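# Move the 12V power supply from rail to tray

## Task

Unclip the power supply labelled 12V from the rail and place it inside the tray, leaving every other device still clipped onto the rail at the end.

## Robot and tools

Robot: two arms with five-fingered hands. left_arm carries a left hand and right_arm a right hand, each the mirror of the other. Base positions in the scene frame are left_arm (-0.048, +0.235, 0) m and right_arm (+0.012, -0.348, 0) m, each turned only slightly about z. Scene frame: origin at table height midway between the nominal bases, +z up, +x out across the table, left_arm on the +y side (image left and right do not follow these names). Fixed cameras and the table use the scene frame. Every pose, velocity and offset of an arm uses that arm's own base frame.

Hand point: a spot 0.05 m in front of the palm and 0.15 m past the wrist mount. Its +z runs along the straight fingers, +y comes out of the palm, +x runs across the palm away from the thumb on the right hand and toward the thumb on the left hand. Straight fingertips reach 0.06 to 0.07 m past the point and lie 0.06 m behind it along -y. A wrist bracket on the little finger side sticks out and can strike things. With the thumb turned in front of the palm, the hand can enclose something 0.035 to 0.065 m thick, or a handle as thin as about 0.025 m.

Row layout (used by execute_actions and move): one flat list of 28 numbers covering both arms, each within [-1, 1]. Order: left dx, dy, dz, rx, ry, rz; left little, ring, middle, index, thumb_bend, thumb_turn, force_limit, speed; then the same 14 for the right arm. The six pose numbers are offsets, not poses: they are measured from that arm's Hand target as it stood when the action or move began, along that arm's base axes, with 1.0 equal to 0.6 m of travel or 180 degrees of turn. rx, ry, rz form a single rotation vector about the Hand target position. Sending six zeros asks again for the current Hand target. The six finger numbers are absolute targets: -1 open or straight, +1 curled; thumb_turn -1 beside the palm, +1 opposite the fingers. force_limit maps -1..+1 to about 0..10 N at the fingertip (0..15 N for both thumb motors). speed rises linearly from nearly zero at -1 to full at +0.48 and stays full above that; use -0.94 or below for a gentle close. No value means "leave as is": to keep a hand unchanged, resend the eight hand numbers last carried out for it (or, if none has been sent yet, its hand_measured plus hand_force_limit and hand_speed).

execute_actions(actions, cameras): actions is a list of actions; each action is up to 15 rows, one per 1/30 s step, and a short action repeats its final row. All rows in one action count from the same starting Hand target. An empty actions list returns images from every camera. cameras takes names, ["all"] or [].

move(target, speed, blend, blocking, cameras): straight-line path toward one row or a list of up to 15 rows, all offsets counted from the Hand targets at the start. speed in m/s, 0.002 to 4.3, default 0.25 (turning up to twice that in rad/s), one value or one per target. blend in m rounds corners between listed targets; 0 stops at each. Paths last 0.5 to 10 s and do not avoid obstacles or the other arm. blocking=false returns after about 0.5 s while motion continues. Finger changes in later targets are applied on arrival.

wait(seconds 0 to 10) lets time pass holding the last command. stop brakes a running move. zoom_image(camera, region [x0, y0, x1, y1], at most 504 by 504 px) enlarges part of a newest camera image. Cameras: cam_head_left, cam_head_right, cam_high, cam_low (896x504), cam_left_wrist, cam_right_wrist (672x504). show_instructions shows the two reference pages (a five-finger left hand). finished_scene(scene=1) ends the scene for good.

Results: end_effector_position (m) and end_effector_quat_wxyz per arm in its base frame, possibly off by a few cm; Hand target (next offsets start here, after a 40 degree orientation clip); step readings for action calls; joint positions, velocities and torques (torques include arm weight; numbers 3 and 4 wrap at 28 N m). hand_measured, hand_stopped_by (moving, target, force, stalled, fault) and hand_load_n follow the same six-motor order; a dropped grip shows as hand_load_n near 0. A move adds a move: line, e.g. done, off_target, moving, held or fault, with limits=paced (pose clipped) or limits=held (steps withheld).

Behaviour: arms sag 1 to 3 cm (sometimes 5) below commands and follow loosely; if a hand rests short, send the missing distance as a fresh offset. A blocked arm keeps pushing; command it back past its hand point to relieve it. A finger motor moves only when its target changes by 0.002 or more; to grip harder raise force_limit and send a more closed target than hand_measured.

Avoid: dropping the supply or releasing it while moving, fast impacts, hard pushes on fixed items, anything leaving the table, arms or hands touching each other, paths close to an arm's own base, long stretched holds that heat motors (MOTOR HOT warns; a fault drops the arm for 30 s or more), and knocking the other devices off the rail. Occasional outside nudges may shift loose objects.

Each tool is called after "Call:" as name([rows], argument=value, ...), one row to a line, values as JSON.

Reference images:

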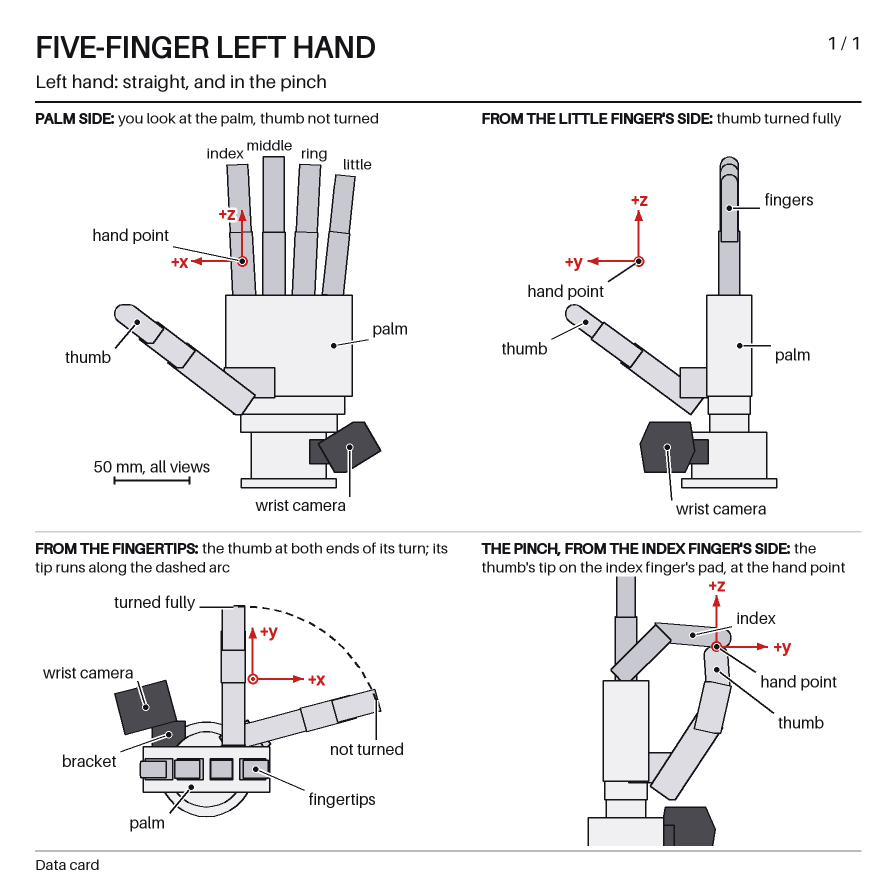

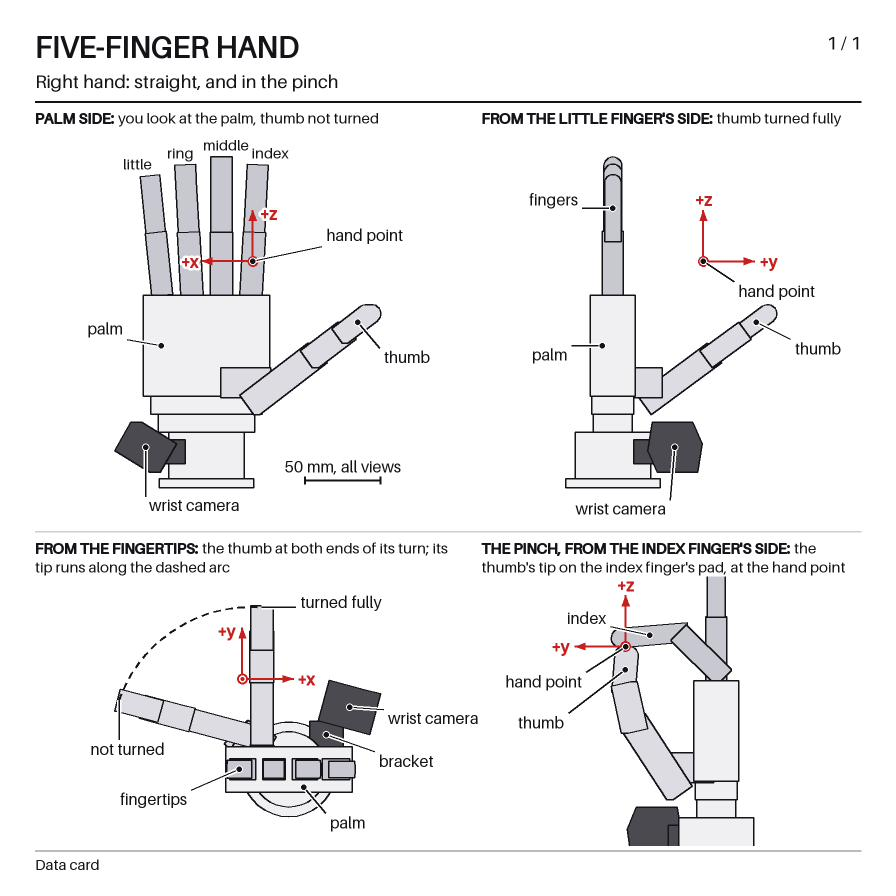

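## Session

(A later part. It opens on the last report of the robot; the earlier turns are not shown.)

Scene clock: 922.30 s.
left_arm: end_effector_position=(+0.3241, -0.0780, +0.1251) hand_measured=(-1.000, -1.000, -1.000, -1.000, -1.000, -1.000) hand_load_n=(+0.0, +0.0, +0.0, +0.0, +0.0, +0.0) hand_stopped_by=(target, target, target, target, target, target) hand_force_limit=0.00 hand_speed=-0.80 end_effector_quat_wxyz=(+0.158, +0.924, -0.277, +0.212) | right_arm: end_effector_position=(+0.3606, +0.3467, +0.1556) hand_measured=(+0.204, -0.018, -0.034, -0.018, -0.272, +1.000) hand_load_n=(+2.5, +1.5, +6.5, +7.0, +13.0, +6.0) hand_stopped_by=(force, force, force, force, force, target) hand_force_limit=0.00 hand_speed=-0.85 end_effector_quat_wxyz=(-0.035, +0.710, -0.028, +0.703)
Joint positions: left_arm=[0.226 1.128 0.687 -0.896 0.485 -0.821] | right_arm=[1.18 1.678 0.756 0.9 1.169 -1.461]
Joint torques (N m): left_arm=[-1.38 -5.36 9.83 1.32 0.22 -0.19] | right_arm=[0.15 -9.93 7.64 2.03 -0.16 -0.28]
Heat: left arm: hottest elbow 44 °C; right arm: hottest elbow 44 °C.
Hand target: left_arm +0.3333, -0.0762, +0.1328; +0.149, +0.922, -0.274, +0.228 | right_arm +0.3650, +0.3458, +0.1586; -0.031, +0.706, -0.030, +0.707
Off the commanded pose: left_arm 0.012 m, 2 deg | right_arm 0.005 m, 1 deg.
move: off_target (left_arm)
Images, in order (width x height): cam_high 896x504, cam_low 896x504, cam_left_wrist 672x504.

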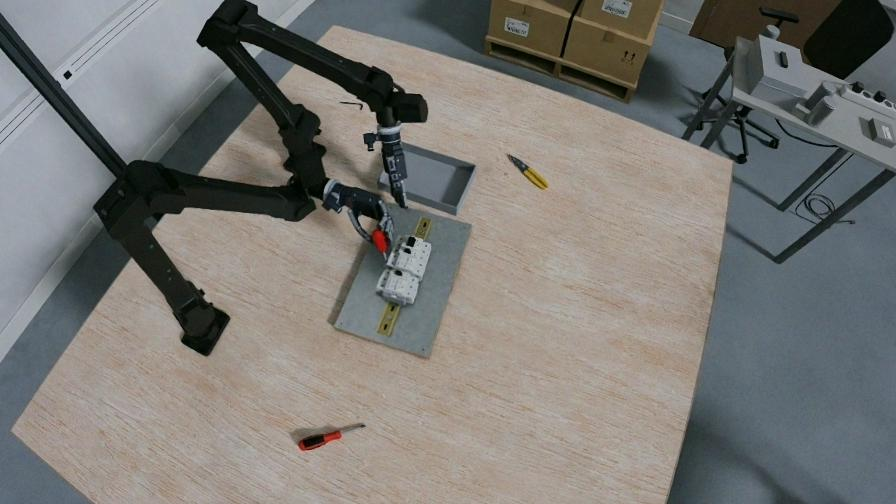

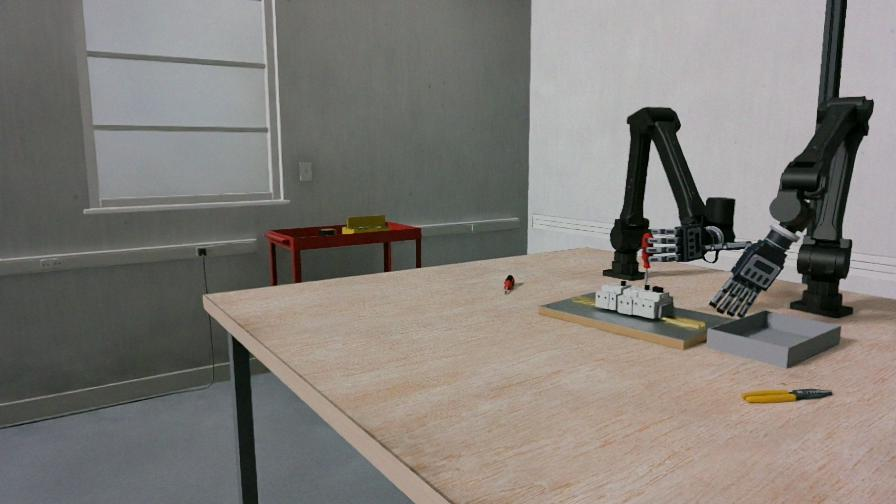

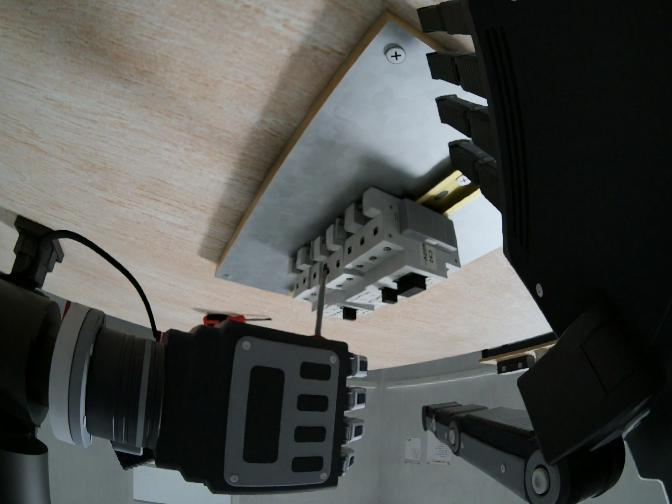

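Call:
move(target=[0,0,0,0,0,0, -1,-1,-1,-1,-1,-1,0,-0.8, 0.009,-0.006,-0.012,0,0,0, 0.3,0.3,0.3,0.3,0.3,1,0,-0.85], cameras=["cam_left_wrist","cam_high","cam_low"], speed=0.04)

Call:
zoom_image(camera="cam_left_wrist", region=[290, 210, 360, 280])

Call:
zoom_image(camera="cam_high", region=[360, 230, 410, 280])

Call:
zoom_image(camera="cam_low", region=[600, 220, 700, 340])

Scene clock: 928.83 s.
left_arm: end_effector_position=(+0.3241, -0.0780, +0.1251) hand_measured=(-1.000, -1.000, -1.000, -1.000, -1.000, -1.000) hand_load_n=(+0.0, +0.0, +0.0, +0.0, +0.0, +0.0) hand_stopped_by=(target, target, target, target, target, target) hand_force_limit=0.00 hand_speed=-0.80 end_effector_quat_wxyz=(+0.158, +0.924, -0.277, +0.212) | right_arm: end_effector_position=(+0.3634, +0.3486, +0.1505) hand_measured=(+0.204, -0.018, -0.034, -0.018, -0.272, +1.000) hand_load_n=(+2.5, +1.5, +7.0, +7.0, +13.0, +6.0) hand_stopped_by=(force, force, force, force, force, target) hand_force_limit=0.00 hand_speed=-0.85 end_effector_quat_wxyz=(-0.039, +0.710, -0.025, +0.703)
Joint positions: left_arm=[0.226 1.128 0.687 -0.896 0.485 -0.821] | right_arm=[1.175 1.694 0.756 0.917 1.155 -1.461]
Joint torques (N m): left_arm=[-0.73 -5.71 9.85 1.31 0.21 -0.15] | right_arm=[-0.03 -9.52 7.04 2.28 -0.18 -0.27]
Heat: left arm: hottest elbow 44 °C; right arm: hottest elbow 44 °C.
Hand target: left_arm +0.3333, -0.0762, +0.1328; +0.149, +0.922, -0.274, +0.228 | right_arm +0.3704, +0.3422, +0.1514; -0.031, +0.706, -0.030, +0.707
Off the commanded pose: left_arm 0.012 m, 2 deg | right_arm 0.010 m, 1 deg.
move: off_target (left_arm)
Images, in order (width x height): cam_high 896x504, cam_low 896x504, cam_left_wrist 672x504.

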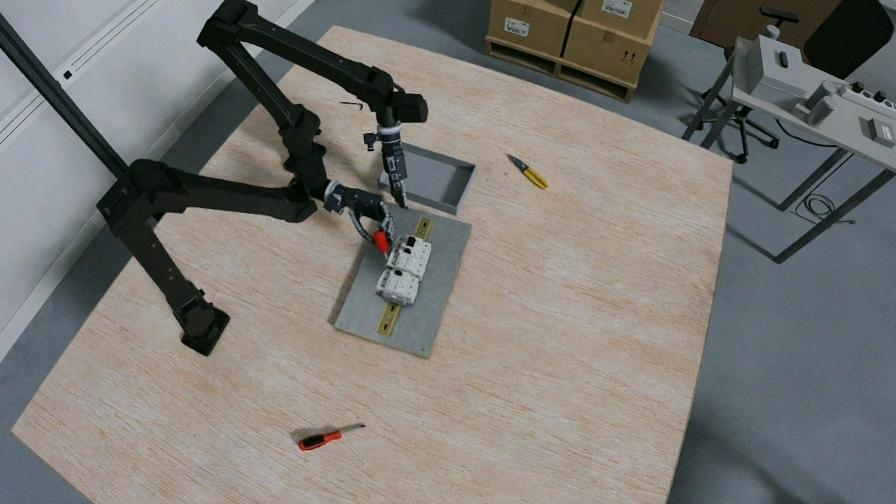

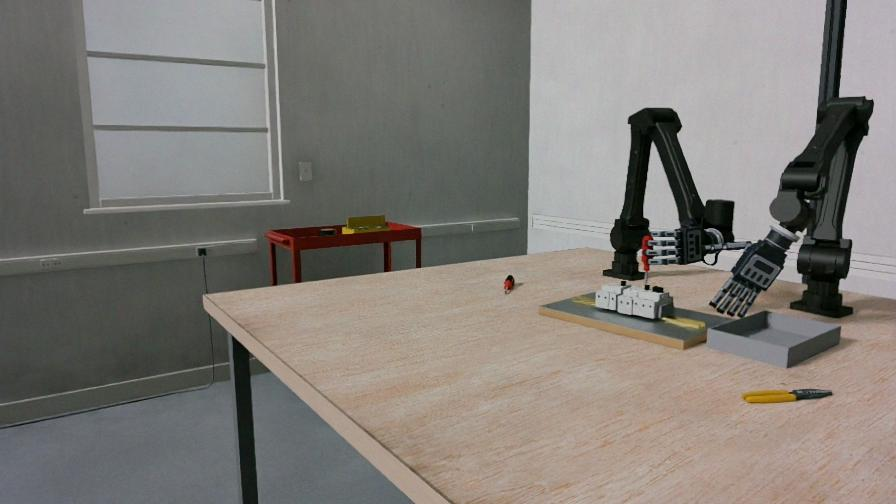

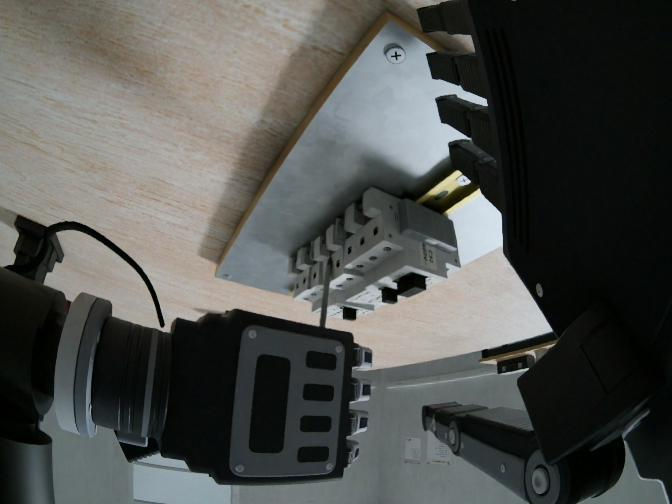

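Scaled by 7.200 from the camera's 672x504 image, which has a finer 960x720 frame.

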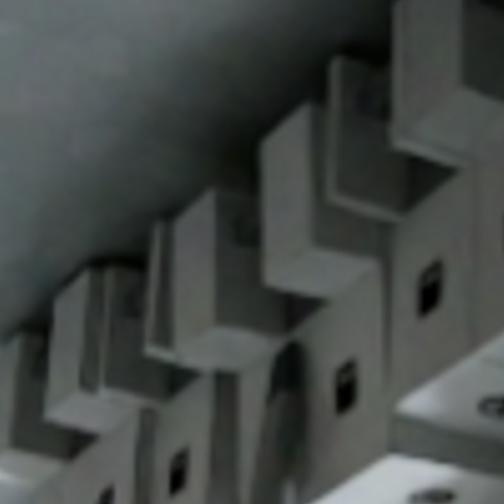

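Scaled by 10.080 from the camera's 896x504 image, which has a finer 1280x720 frame.

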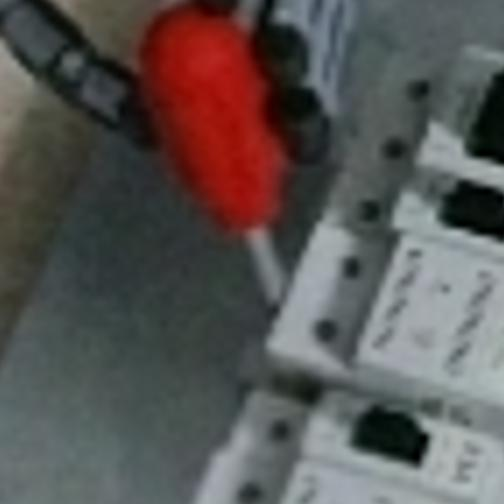

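Scaled by 4.200 from the camera's 896x504 image, which has a finer 1280x720 frame.

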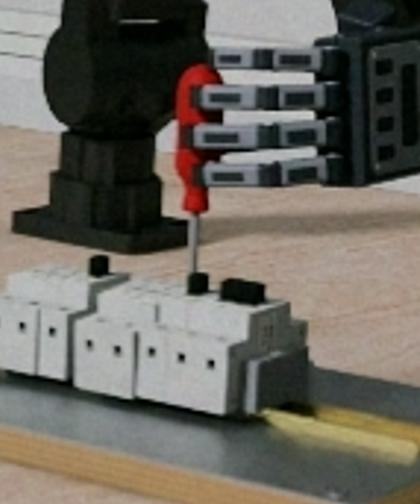

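Call:
move(target=[0,0,0,0,0,0, -1,-1,-1,-1,-1,-1,0,-0.8, 0.002,-0.012,0,0,0,0, 0.3,0.3,0.3,0.3,0.3,1,0,-0.85], cameras=["cam_left_wrist"], speed=0.04)

Call:
zoom_image(camera="cam_left_wrist", region=[290, 210, 360, 280])

Scene clock: 936.80 s.
left_arm: end_effector_position=(+0.3241, -0.0780, +0.1251) hand_measured=(-1.000, -1.000, -1.000, -1.000, -1.000, -1.000) hand_load_n=(+0.0, +0.0, +0.0, +0.0, +0.0, +0.0) hand_stopped_by=(target, target, target, target, target, target) hand_force_limit=0.00 hand_speed=-0.80 end_effector_quat_wxyz=(+0.158, +0.924, -0.277, +0.212) | right_arm: end_effector_position=(+0.3653, +0.3429, +0.1467) hand_measured=(+0.204, -0.018, -0.034, -0.018, -0.272, +1.000) hand_load_n=(+3.0, +2.5, +6.5, +6.5, +13.5, +6.0) hand_stopped_by=(force, force, force, force, force, target) hand_force_limit=0.00 hand_speed=-0.85 end_effector_quat_wxyz=(-0.037, +0.711, -0.023, +0.702)
Joint positions: left_arm=[0.226 1.128 0.687 -0.896 0.485 -0.821] | right_arm=[1.166 1.694 0.742 0.924 1.146 -1.461]
Joint torques (N m): left_arm=[-1.67 -4.84 9.77 1.14 0.22 -0.16] | right_arm=[-0.62 -10.87 6.48 2.07 -0.15 -0.27]
Heat: left arm: hottest elbow 44 °C; right arm: hottest elbow 44 °C.
Hand target: left_arm +0.3333, -0.0762, +0.1328; +0.149, +0.922, -0.274, +0.228 | right_arm +0.3716, +0.3350, +0.1514; -0.031, +0.706, -0.030, +0.707
Off the commanded pose: left_arm 0.012 m, 2 deg | right_arm 0.011 m, 1 deg.
move: off_target (left_arm, right_arm)
Images, in order (width x height): cam_left_wrist 672x504.

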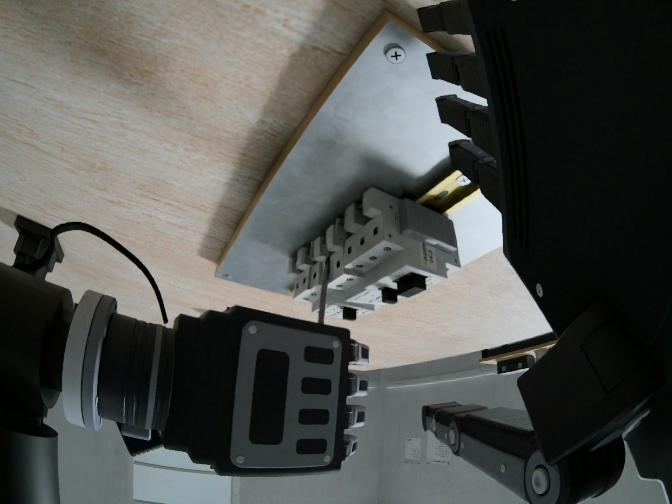

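Scaled by 7.200 from the camera's 672x504 image, which has a finer 960x720 frame.

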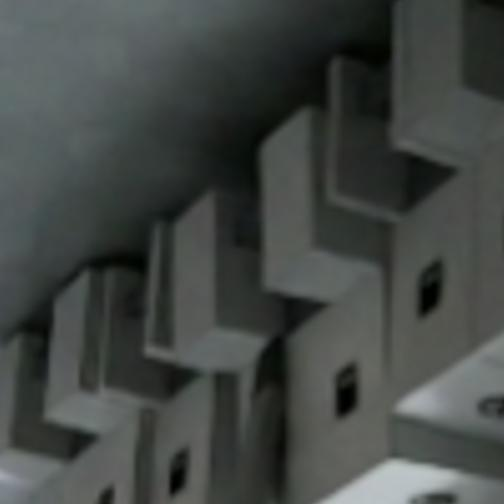

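Call:
move(target=[0,0,0,0,0,0, -1,-1,-1,-1,-1,-1,0,-0.8, 0,0.005,-0.013,0,0,0, 0.3,0.3,0.3,0.3,0.3,1,0,-0.85], cameras=["cam_left_wrist"], speed=0.04)

Call:
zoom_image(camera="cam_left_wrist", region=[290, 210, 360, 280])

Scene clock: 943.97 s.
left_arm: end_effector_position=(+0.3241, -0.0780, +0.1251) hand_measured=(-1.000, -1.000, -1.000, -1.000, -1.000, -1.000) hand_load_n=(+0.5, +0.0, +0.0, +0.0, -0.5, +0.0) hand_stopped_by=(target, target, target, target, target, target) hand_force_limit=0.00 hand_speed=-0.80 end_effector_quat_wxyz=(+0.158, +0.924, -0.277, +0.212) | right_arm: end_effector_position=(+0.3652, +0.3421, +0.1465) hand_measured=(+0.204, -0.018, -0.034, -0.018, -0.272, +1.000) hand_load_n=(+3.5, +3.0, +6.0, +6.0, +14.0, +5.5) hand_stopped_by=(force, force, force, force, force, target) hand_force_limit=0.00 hand_speed=-0.85 end_effector_quat_wxyz=(-0.038, +0.708, -0.029, +0.704)
Joint positions: left_arm=[0.226 1.128 0.687 -0.896 0.485 -0.821] | right_arm=[1.166 1.7 0.742 0.946 1.153 -1.465]
Joint torques (N m): left_arm=[-1.38 -5.6 9.77 1.37 0.22 -0.15] | right_arm=[-0.73 -8.82 6.63 1.98 -0.05 -0.22]
Heat: left arm: hottest elbow 44 °C; right arm: hottest elbow 44 °C.
Hand target: left_arm +0.3333, -0.0762, +0.1328; +0.149, +0.922, -0.274, +0.228 | right_arm +0.3716, +0.3380, +0.1436; -0.031, +0.706, -0.030, +0.707
Off the commanded pose: left_arm 0.012 m, 2 deg | right_arm 0.008 m, 1 deg.
move: off_target (left_arm)
Images, in order (width x height): cam_left_wrist 672x504.

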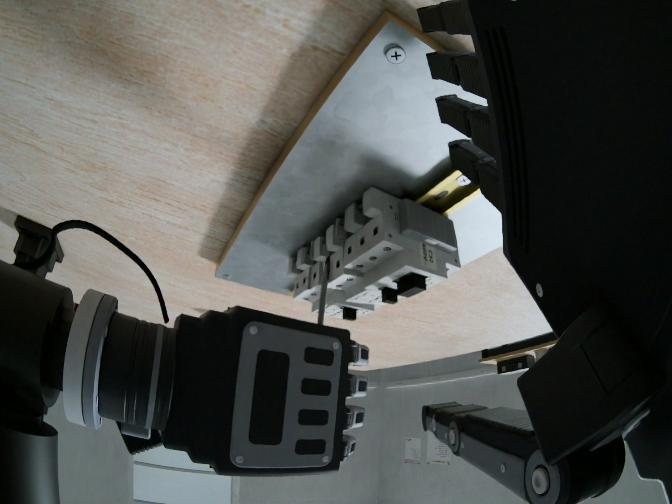

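Scaled by 7.200 from the camera's 672x504 image, which has a finer 960x720 frame.

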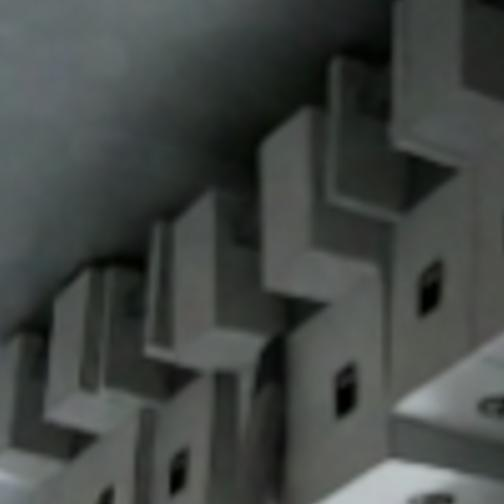

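Call:
move(target=[0,0,0,0,0,0, -1,-1,-1,-1,-1,-1,0,-0.8, -0.02,0.030,0.022,0,0,0, 0.3,0.3,0.3,0.3,0.3,1,0,-0.85], cameras=["cam_left_wrist"], speed=0.04)

Call:
zoom_image(camera="cam_left_wrist", region=[290, 210, 360, 280])

Scene clock: 974.87 s.
left_arm: end_effector_position=(+0.3241, -0.0780, +0.1251) hand_measured=(-1.000, -1.000, -1.000, -1.000, -1.000, -1.000) hand_load_n=(+0.0, +0.0, +0.0, +0.0, +0.0, +0.0) hand_stopped_by=(target, target, target, target, target, target) hand_force_limit=0.00 hand_speed=-0.80 end_effector_quat_wxyz=(+0.158, +0.924, -0.277, +0.212) | right_arm: end_effector_position=(+0.3616, +0.3388, +0.1465) hand_measured=(+0.204, -0.018, -0.034, -0.018, -0.272, +1.000) hand_load_n=(+1.0, +2.0, +7.5, +7.5, +13.0, +6.5) hand_stopped_by=(force, force, force, force, force, target) hand_force_limit=0.00 hand_speed=-0.85 end_effector_quat_wxyz=(-0.024, +0.709, -0.031, +0.704)
Joint positions: left_arm=[0.226 1.128 0.687 -0.896 0.485 -0.821] | right_arm=[1.172 1.7 0.743 0.935 1.181 -1.473]
Joint torques (N m): left_arm=[-0.91 -5.13 9.92 1.39 0.29 -0.15] | right_arm=[2.32 -10.05 10.04 0.87 0.17 -0.19]
Heat: left arm: hottest elbow 44 °C; right arm: hottest elbow 44 °C.
Hand target: left_arm +0.3333, -0.0762, +0.1328; +0.149, +0.922, -0.274, +0.228 | right_arm +0.3596, +0.3560, +0.1568; -0.031, +0.706, -0.030, +0.707
Off the commanded pose: left_arm 0.012 m, 2 deg | right_arm 0.020 m, 1 deg.
move: off_target (left_arm, right_arm)
Images, in order (width x height): cam_left_wrist 672x504.

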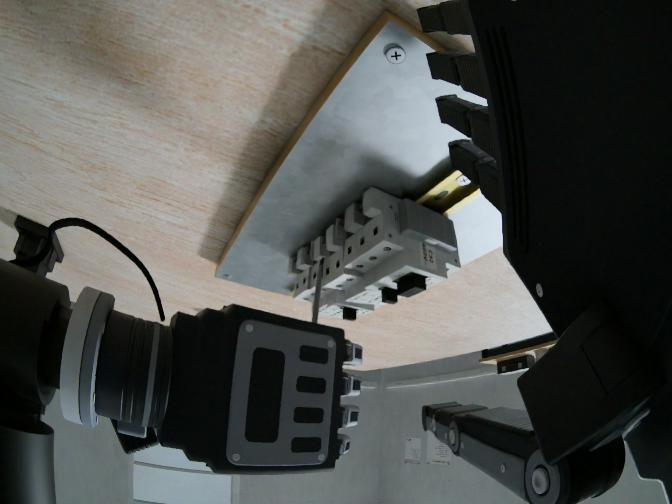

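Scaled by 7.200 from the camera's 672x504 image, which has a finer 960x720 frame.

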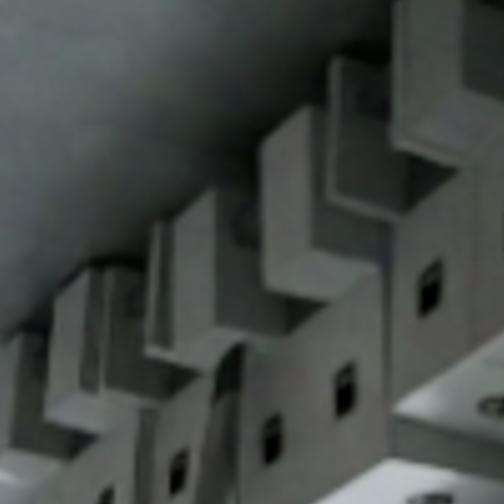

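Call:
move(target=[0,0,0,0,0,0, -1,-1,-1,-1,-1,-1,0,-0.8, 0.003,0.010,0.015,0,0,0, 0.3,0.3,0.3,0.3,0.3,1,0,-0.85], cameras=["cam_left_wrist"], speed=0.04)

Call:
zoom_image(camera="cam_left_wrist", region=[290, 210, 360, 280])

Scene clock: 981.60 s.
left_arm: end_effector_position=(+0.3241, -0.0780, +0.1251) hand_measured=(-1.000, -1.000, -1.000, -1.000, -1.000, -1.000) hand_load_n=(+0.0, +0.0, +0.0, +0.0, -0.5, +0.0) hand_stopped_by=(target, target, target, target, target, target) hand_force_limit=0.00 hand_speed=-0.80 end_effector_quat_wxyz=(+0.158, +0.924, -0.277, +0.212) | right_arm: end_effector_position=(+0.3622, +0.3420, +0.1473) hand_measured=(+0.204, -0.018, -0.034, -0.018, -0.272, +1.000) hand_load_n=(+2.0, +2.5, +6.5, +6.5, +13.5, +6.0) hand_stopped_by=(force, force, force, force, force, target) hand_force_limit=0.00 hand_speed=-0.85 end_effector_quat_wxyz=(-0.017, +0.713, -0.025, +0.701)
Joint positions: left_arm=[0.226 1.128 0.687 -0.896 0.485 -0.821] | right_arm=[1.174 1.7 0.757 0.898 1.184 -1.472]
Joint torques (N m): left_arm=[-1.38 -5.01 9.72 1.32 0.24 -0.11] | right_arm=[1.79 -11.75 11.07 0.81 0.12 -0.19]
Heat: left arm: hottest elbow 44 °C; right arm: hottest elbow 44 °C.
Hand target: left_arm +0.3333, -0.0762, +0.1328; +0.149, +0.922, -0.274, +0.228 | right_arm +0.3614, +0.3620, +0.1658; -0.031, +0.706, -0.030, +0.707
Off the commanded pose: left_arm 0.012 m, 2 deg | right_arm 0.027 m, 2 deg.
move: off_target (left_arm, right_arm)
Images, in order (width x height): cam_left_wrist 672x504.

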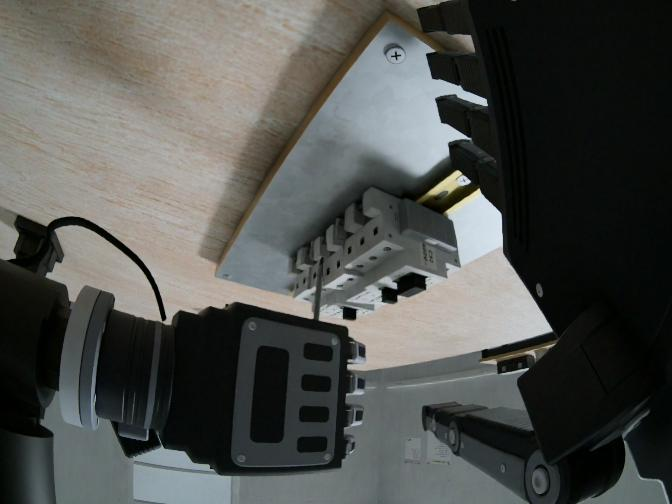

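Scaled by 7.200 from the camera's 672x504 image, which has a finer 960x720 frame.

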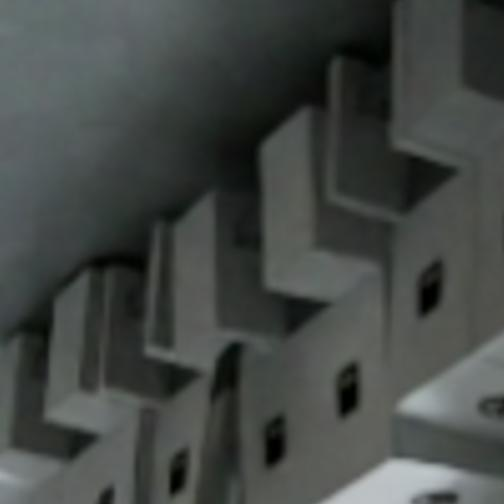

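Call:
move(target=[0,0,0,0,0,0, -1,-1,-1,-1,-1,-1,0,-0.8, 0.0,0.0,0.025,0,0,0, 0.3,0.3,0.3,0.3,0.3,1,0,-0.85], cameras=["cam_left_wrist","cam_low","cam_high"], speed=0.04)

Call:
zoom_image(camera="cam_left_wrist", region=[290, 210, 360, 280])

Call:
zoom_image(camera="cam_low", region=[600, 220, 700, 340])

Scene clock: 987.83 s.
left_arm: end_effector_position=(+0.3241, -0.0780, +0.1251) hand_measured=(-1.000, -1.000, -1.000, -1.000, -1.000, -1.000) hand_load_n=(+0.0, +0.0, +0.0, +0.0, +0.0, +0.0) hand_stopped_by=(target, target, target, target, target, target) hand_force_limit=0.00 hand_speed=-0.80 end_effector_quat_wxyz=(+0.158, +0.924, -0.277, +0.212) | right_arm: end_effector_position=(+0.3625, +0.3426, +0.1580) hand_measured=(+0.204, -0.018, -0.034, -0.018, -0.272, +1.000) hand_load_n=(+2.0, +2.5, +6.5, +6.5, +13.5, +6.0) hand_stopped_by=(force, force, force, force, force, target) hand_force_limit=0.00 hand_speed=-0.85 end_effector_quat_wxyz=(-0.014, +0.714, -0.022, +0.700)
Joint positions: left_arm=[0.226 1.128 0.687 -0.896 0.485 -0.821] | right_arm=[1.174 1.672 0.766 0.852 1.184 -1.472]
Joint torques (N m): left_arm=[-1.2 -5.36 9.87 1.36 0.22 -0.07] | right_arm=[1.96 -11.63 11.43 0.88 0.12 -0.2]
Heat: left arm: hottest elbow 44 °C; right arm: hottest elbow 46 °C.
Hand target: left_arm +0.3333, -0.0762, +0.1328; +0.149, +0.922, -0.274, +0.228 | right_arm +0.3614, +0.3620, +0.1808; -0.031, +0.706, -0.030, +0.707
Off the commanded pose: left_arm 0.012 m, 2 deg | right_arm 0.030 m, 2 deg.
move: off_target (left_arm, right_arm)
Images, in order (width x height): cam_high 896x504, cam_low 896x504, cam_left_wrist 672x504.

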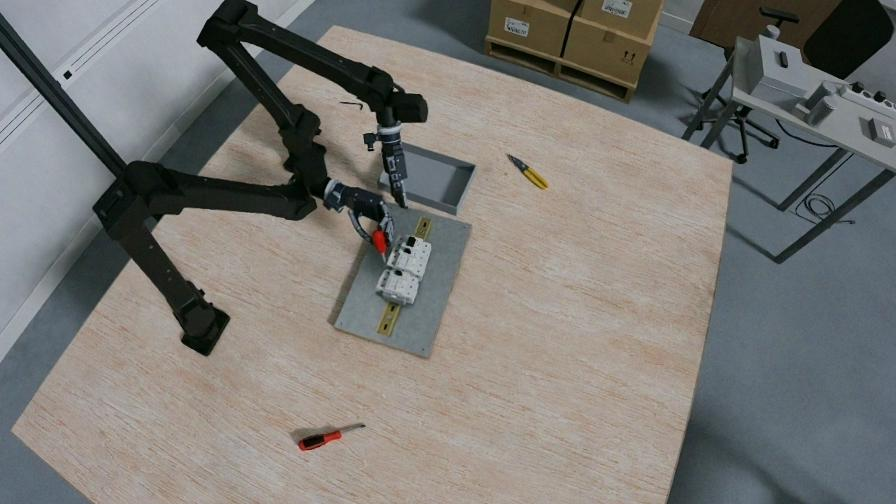

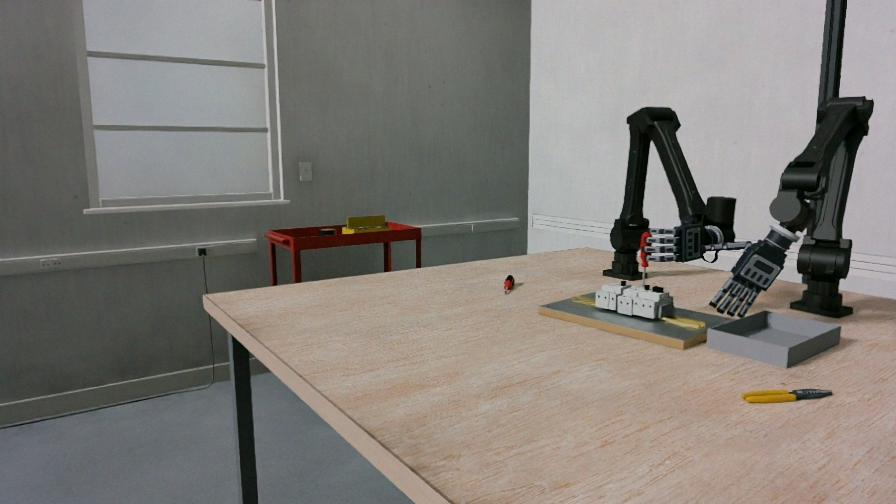

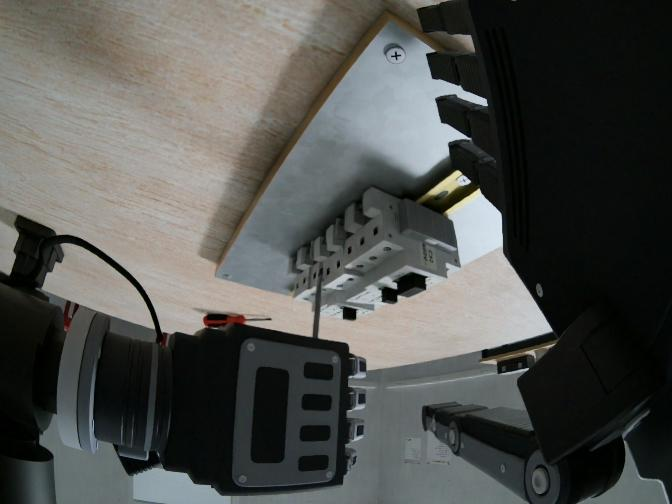

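Scaled by 7.200 from the camera's 672x504 image, which has a finer 960x720 frame.

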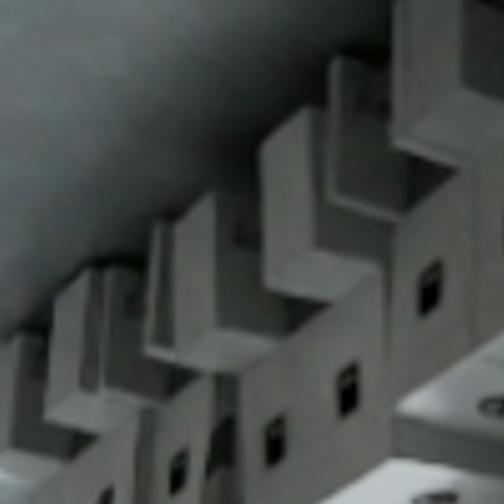

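Scaled by 4.200 from the camera's 896x504 image, which has a finer 1280x720 frame.

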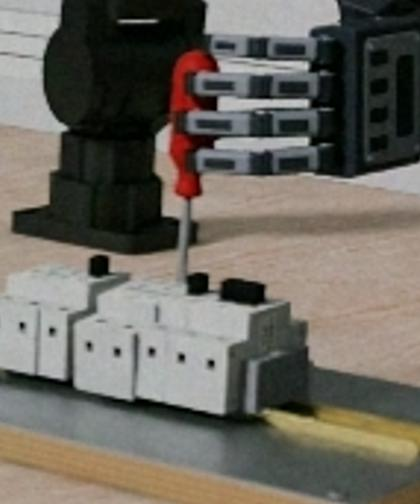

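Call:
move(target=[0,0,0,0,0,0, -1,-1,-1,-1,-1,-1,0,-0.8, 0.012,0.0,-0.01,0.0,0,0, 0.3,0.3,0.3,0.3,0.3,1,0,-0.85], cameras=["cam_left_wrist"], speed=0.04)

Call:
zoom_image(camera="cam_left_wrist", region=[290, 210, 360, 280])

Scene clock: 1012.93 s.
left_arm: end_effector_position=(+0.3241, -0.0780, +0.1251) hand_measured=(-1.000, -1.000, -1.000, -1.000, -1.000, -1.000) hand_load_n=(+0.0, +0.0, +0.0, +0.0, +0.0, +0.5) hand_stopped_by=(target, target, target, target, target, target) hand_force_limit=0.00 hand_speed=-0.80 end_effector_quat_wxyz=(+0.158, +0.924, -0.277, +0.212) | right_arm: end_effector_position=(+0.3629, +0.3441, +0.1579) hand_measured=(+0.204, -0.018, -0.034, -0.018, -0.272, +1.000) hand_load_n=(+2.0, +2.5, +6.5, +6.5, +13.5, +6.0) hand_stopped_by=(force, force, force, force, force, target) hand_force_limit=0.00 hand_speed=-0.85 end_effector_quat_wxyz=(-0.016, +0.714, -0.019, +0.700)
Joint positions: left_arm=[0.226 1.128 0.687 -0.896 0.485 -0.821] | right_arm=[1.174 1.672 0.766 0.852 1.176 -1.472]
Joint torques (N m): left_arm=[-1.44 -5.6 10.03 1.37 0.21 -0.13] | right_arm=[0.21 -9.7 11.82 1.47 -0.16 -0.2]
Heat: left arm: hottest elbow 44 °C; right arm: hottest elbow 46 °C.
Hand target: left_arm +0.3333, -0.0762, +0.1328; +0.149, +0.922, -0.274, +0.228 | right_arm +0.3686, +0.3620, +0.1748; -0.031, +0.706, -0.030, +0.707
Off the commanded pose: left_arm 0.012 m, 2 deg | right_arm 0.025 m, 2 deg.
move: off_target (left_arm, right_arm)
Images, in order (width x height): cam_left_wrist 672x504.

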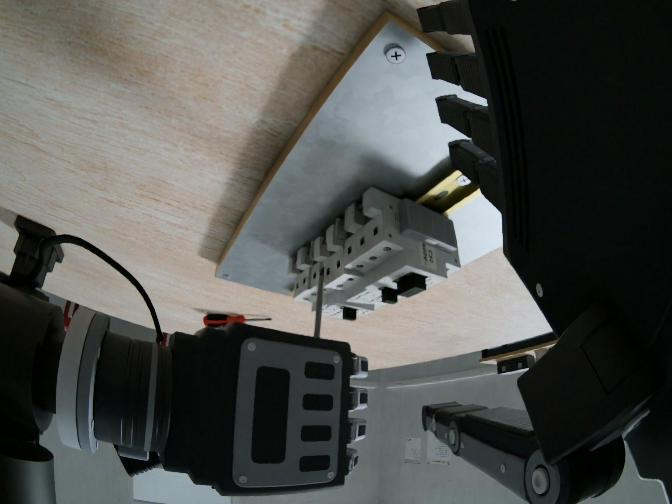

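Scaled by 7.200 from the camera's 672x504 image, which has a finer 960x720 frame.

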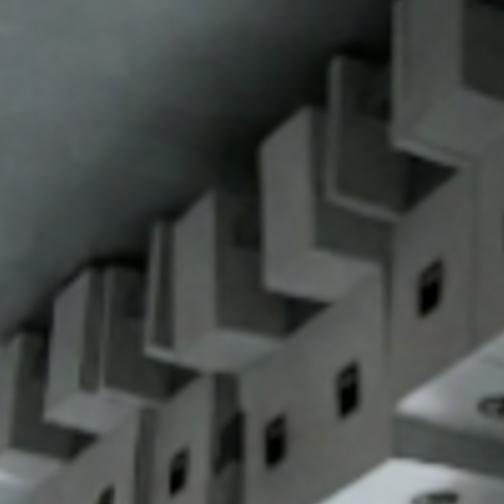

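Call:
move(target=[0,0,0,0,0,0, -1,-1,-1,-1,-1,-1,0,-0.8, 0.003,0.010,-0.003,0.0,0,0, 0.3,0.3,0.3,0.3,0.3,1,0,-0.85], cameras=[], speed=0.04)

Scene clock: 1016.90 s.
left_arm: end_effector_position=(+0.3241, -0.0780, +0.1251) hand_measured=(-1.000, -1.000, -1.000, -1.000, -1.000, -1.000) hand_load_n=(+0.0, +0.0, +0.0, +0.0, -0.5, +0.0) hand_stopped_by=(target, target, target, target, target, target) hand_force_limit=0.00 hand_speed=-0.80 end_effector_quat_wxyz=(+0.158, +0.924, -0.277, +0.212) | right_arm: end_effector_position=(+0.3657, +0.3507, +0.1584) hand_measured=(+0.204, -0.018, -0.034, -0.018, -0.272, +1.000) hand_load_n=(+2.0, +2.5, +7.0, +7.0, +13.5, +6.0) hand_stopped_by=(force, force, force, force, force, target) hand_force_limit=0.00 hand_speed=-0.85 end_effector_quat_wxyz=(-0.018, +0.713, -0.021, +0.700)
Joint positions: left_arm=[0.226 1.128 0.687 -0.896 0.485 -0.821] | right_arm=[1.174 1.686 0.786 0.852 1.176 -1.472]
Joint torques (N m): left_arm=[-1.2 -5.66 9.98 1.51 0.28 -0.18] | right_arm=[1.03 -9.93 11.51 1.4 -0.1 -0.23]
Heat: left arm: hottest elbow 44 °C; right arm: hottest elbow 47 °C.
Hand target: left_arm +0.3333, -0.0762, +0.1328; +0.149, +0.922, -0.274, +0.228 | right_arm +0.3704, +0.3680, +0.1730; -0.031, +0.706, -0.030, +0.707
Off the commanded pose: left_arm 0.012 m, 2 deg | right_arm 0.023 m, 2 deg.
move: off_target (left_arm, right_arm)
No camera images: "cameras" was empty.

Call:
move(target=[0,0,0,0,0,0, -1,-1,-1,-1,-1,-1,0,-0.8, 0.0,-0.003,-0.025,0.0,0,0, 0.3,0.3,0.3,0.3,0.3,1,0,-0.85], cameras=["cam_left_wrist","cam_low"], speed=0.04)

Call:
zoom_image(camera="cam_left_wrist", region=[290, 210, 360, 280])

Call:
zoom_image(camera="cam_low", region=[600, 220, 700, 340])

Scene clock: 1024.30 s.
left_arm: end_effector_position=(+0.3241, -0.0780, +0.1251) hand_measured=(-1.000, -1.000, -1.000, -1.000, -1.000, -1.000) hand_load_n=(+0.0, +0.0, +0.5, +0.5, +0.0, +0.0) hand_stopped_by=(target, target, target, target, target, target) hand_force_limit=0.00 hand_speed=-0.80 end_effector_quat_wxyz=(+0.158, +0.924, -0.277, +0.212) | right_arm: end_effector_position=(+0.3664, +0.3522, +0.1456) hand_measured=(+0.204, -0.018, -0.034, -0.018, -0.272, +1.000) hand_load_n=(+2.0, +2.5, +6.5, +6.5, +13.5, +6.0) hand_stopped_by=(force, force, force, force, force, target) hand_force_limit=0.00 hand_speed=-0.85 end_effector_quat_wxyz=(-0.015, +0.715, -0.017, +0.699)
Joint positions: left_arm=[0.226 1.128 0.687 -0.896 0.485 -0.821] | right_arm=[1.174 1.72 0.786 0.875 1.176 -1.472]
Joint torques (N m): left_arm=[-0.91 -4.72 9.98 1.42 0.24 -0.16] | right_arm=[0.79 -10.23 10.11 2.02 -0.12 -0.23]
Heat: left arm: hottest elbow 44 °C; right arm: hottest elbow 49 °C.
Hand target: left_arm +0.3333, -0.0762, +0.1328; +0.149, +0.922, -0.274, +0.228 | right_arm +0.3704, +0.3662, +0.1580; -0.031, +0.706, -0.030, +0.707
Off the commanded pose: left_arm 0.012 m, 2 deg | right_arm 0.019 m, 3 deg.
move: off_target (left_arm, right_arm)
Images, in order (width x height): cam_low 896x504, cam_left_wrist 672x504.

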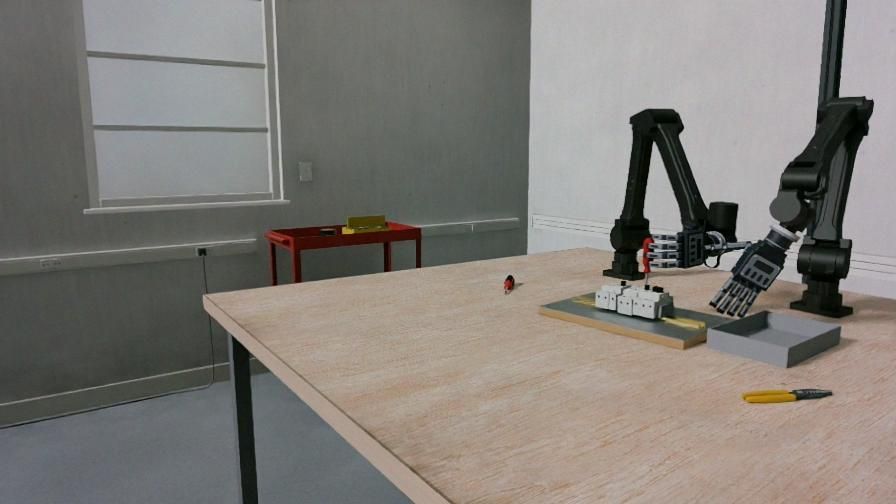

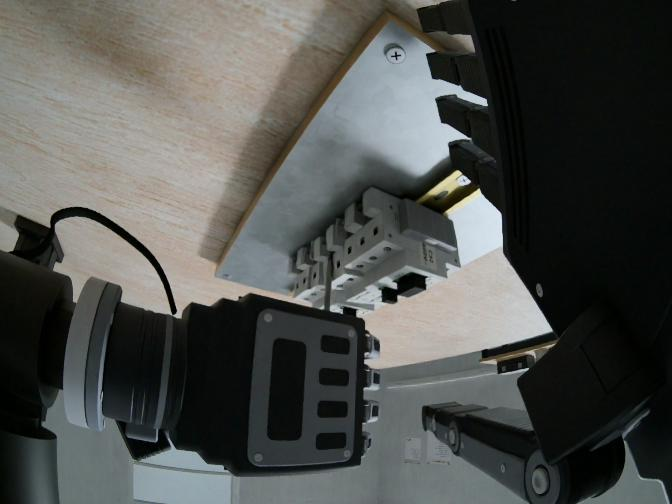

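Scaled by 7.200 from the camera's 672x504 image, which has a finer 960x720 frame.

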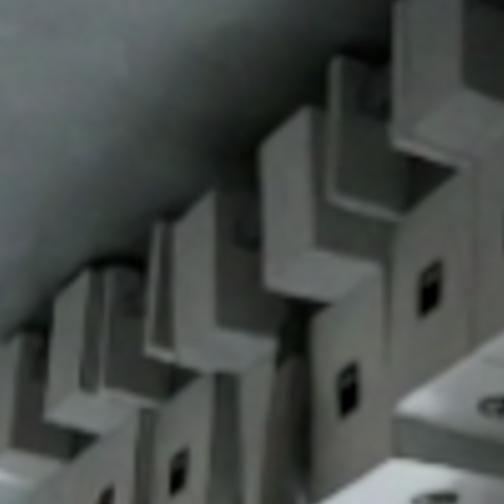

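Scaled by 4.200 from the camera's 896x504 image, which has a finer 1280x720 frame.

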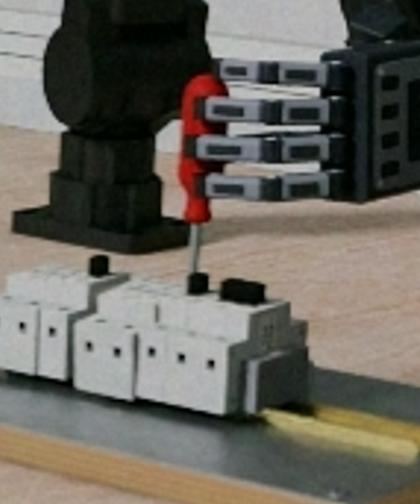

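Call:
move(target=[0,0,0,0,0,0, -1,-1,-1,-1,-1,-1,0,-0.8, 0.0,-0.009,-0.012,0.0,0,0, 0.3,0.3,0.3,0.3,0.3,1,0,-0.85], cameras=["cam_left_wrist"], speed=0.04)

Call:
zoom_image(camera="cam_left_wrist", region=[300, 220, 350, 270])

Scene clock: 1033.93 s.
left_arm: end_effector_position=(+0.3241, -0.0780, +0.1251) hand_measured=(-1.000, -1.000, -1.000, -1.000, -1.000, -1.000) hand_load_n=(+0.0, +0.0, +0.0, +0.0, +0.0, +0.0) hand_stopped_by=(target, target, target, target, target, target) hand_force_limit=0.00 hand_speed=-0.80 end_effector_quat_wxyz=(+0.158, +0.924, -0.277, +0.212) | right_arm: end_effector_position=(+0.3660, +0.3529, +0.1452) hand_measured=(+0.204, -0.018, -0.034, -0.018, -0.272, +1.000) hand_load_n=(+3.0, +3.0, +6.0, +5.5, +14.0, +5.5) hand_stopped_by=(force, force, force, force, force, target) hand_force_limit=0.00 hand_speed=-0.85 end_effector_quat_wxyz=(-0.020, +0.712, -0.024, +0.701)
Joint positions: left_arm=[0.226 1.128 0.687 -0.896 0.485 -0.821] | right_arm=[1.175 1.726 0.786 0.9 1.181 -1.472]
Joint torques (N m): left_arm=[-1.38 -4.84 9.87 1.17 0.26 -0.16] | right_arm=[0.79 -10.64 8.58 1.95 -0.18 -0.19]
Heat: left arm: hottest elbow 44 °C; right arm: hottest elbow 50 °C.
Hand target: left_arm +0.3333, -0.0762, +0.1328; +0.149, +0.922, -0.274, +0.228 | right_arm +0.3704, +0.3608, +0.1508; -0.031, +0.706, -0.030, +0.707
Off the commanded pose: left_arm 0.012 m, 2 deg | right_arm 0.011 m, 2 deg.
move: off_target (left_arm, right_arm)
Images, in order (width x height): cam_left_wrist 672x504.

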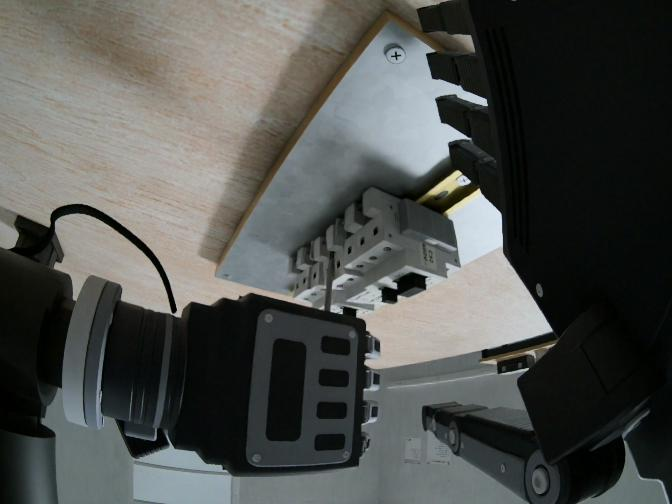

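Scaled by 10.080 from the camera's 672x504 image, which has a finer 960x720 frame.

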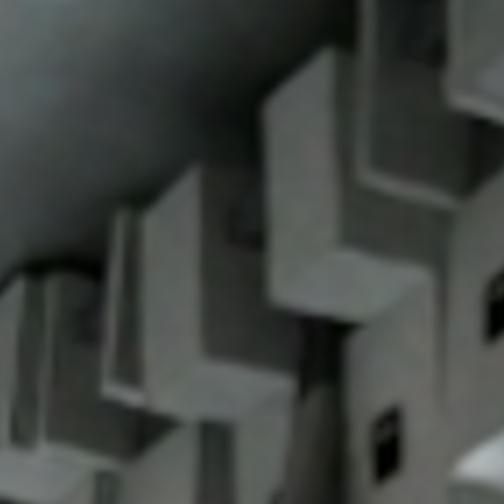

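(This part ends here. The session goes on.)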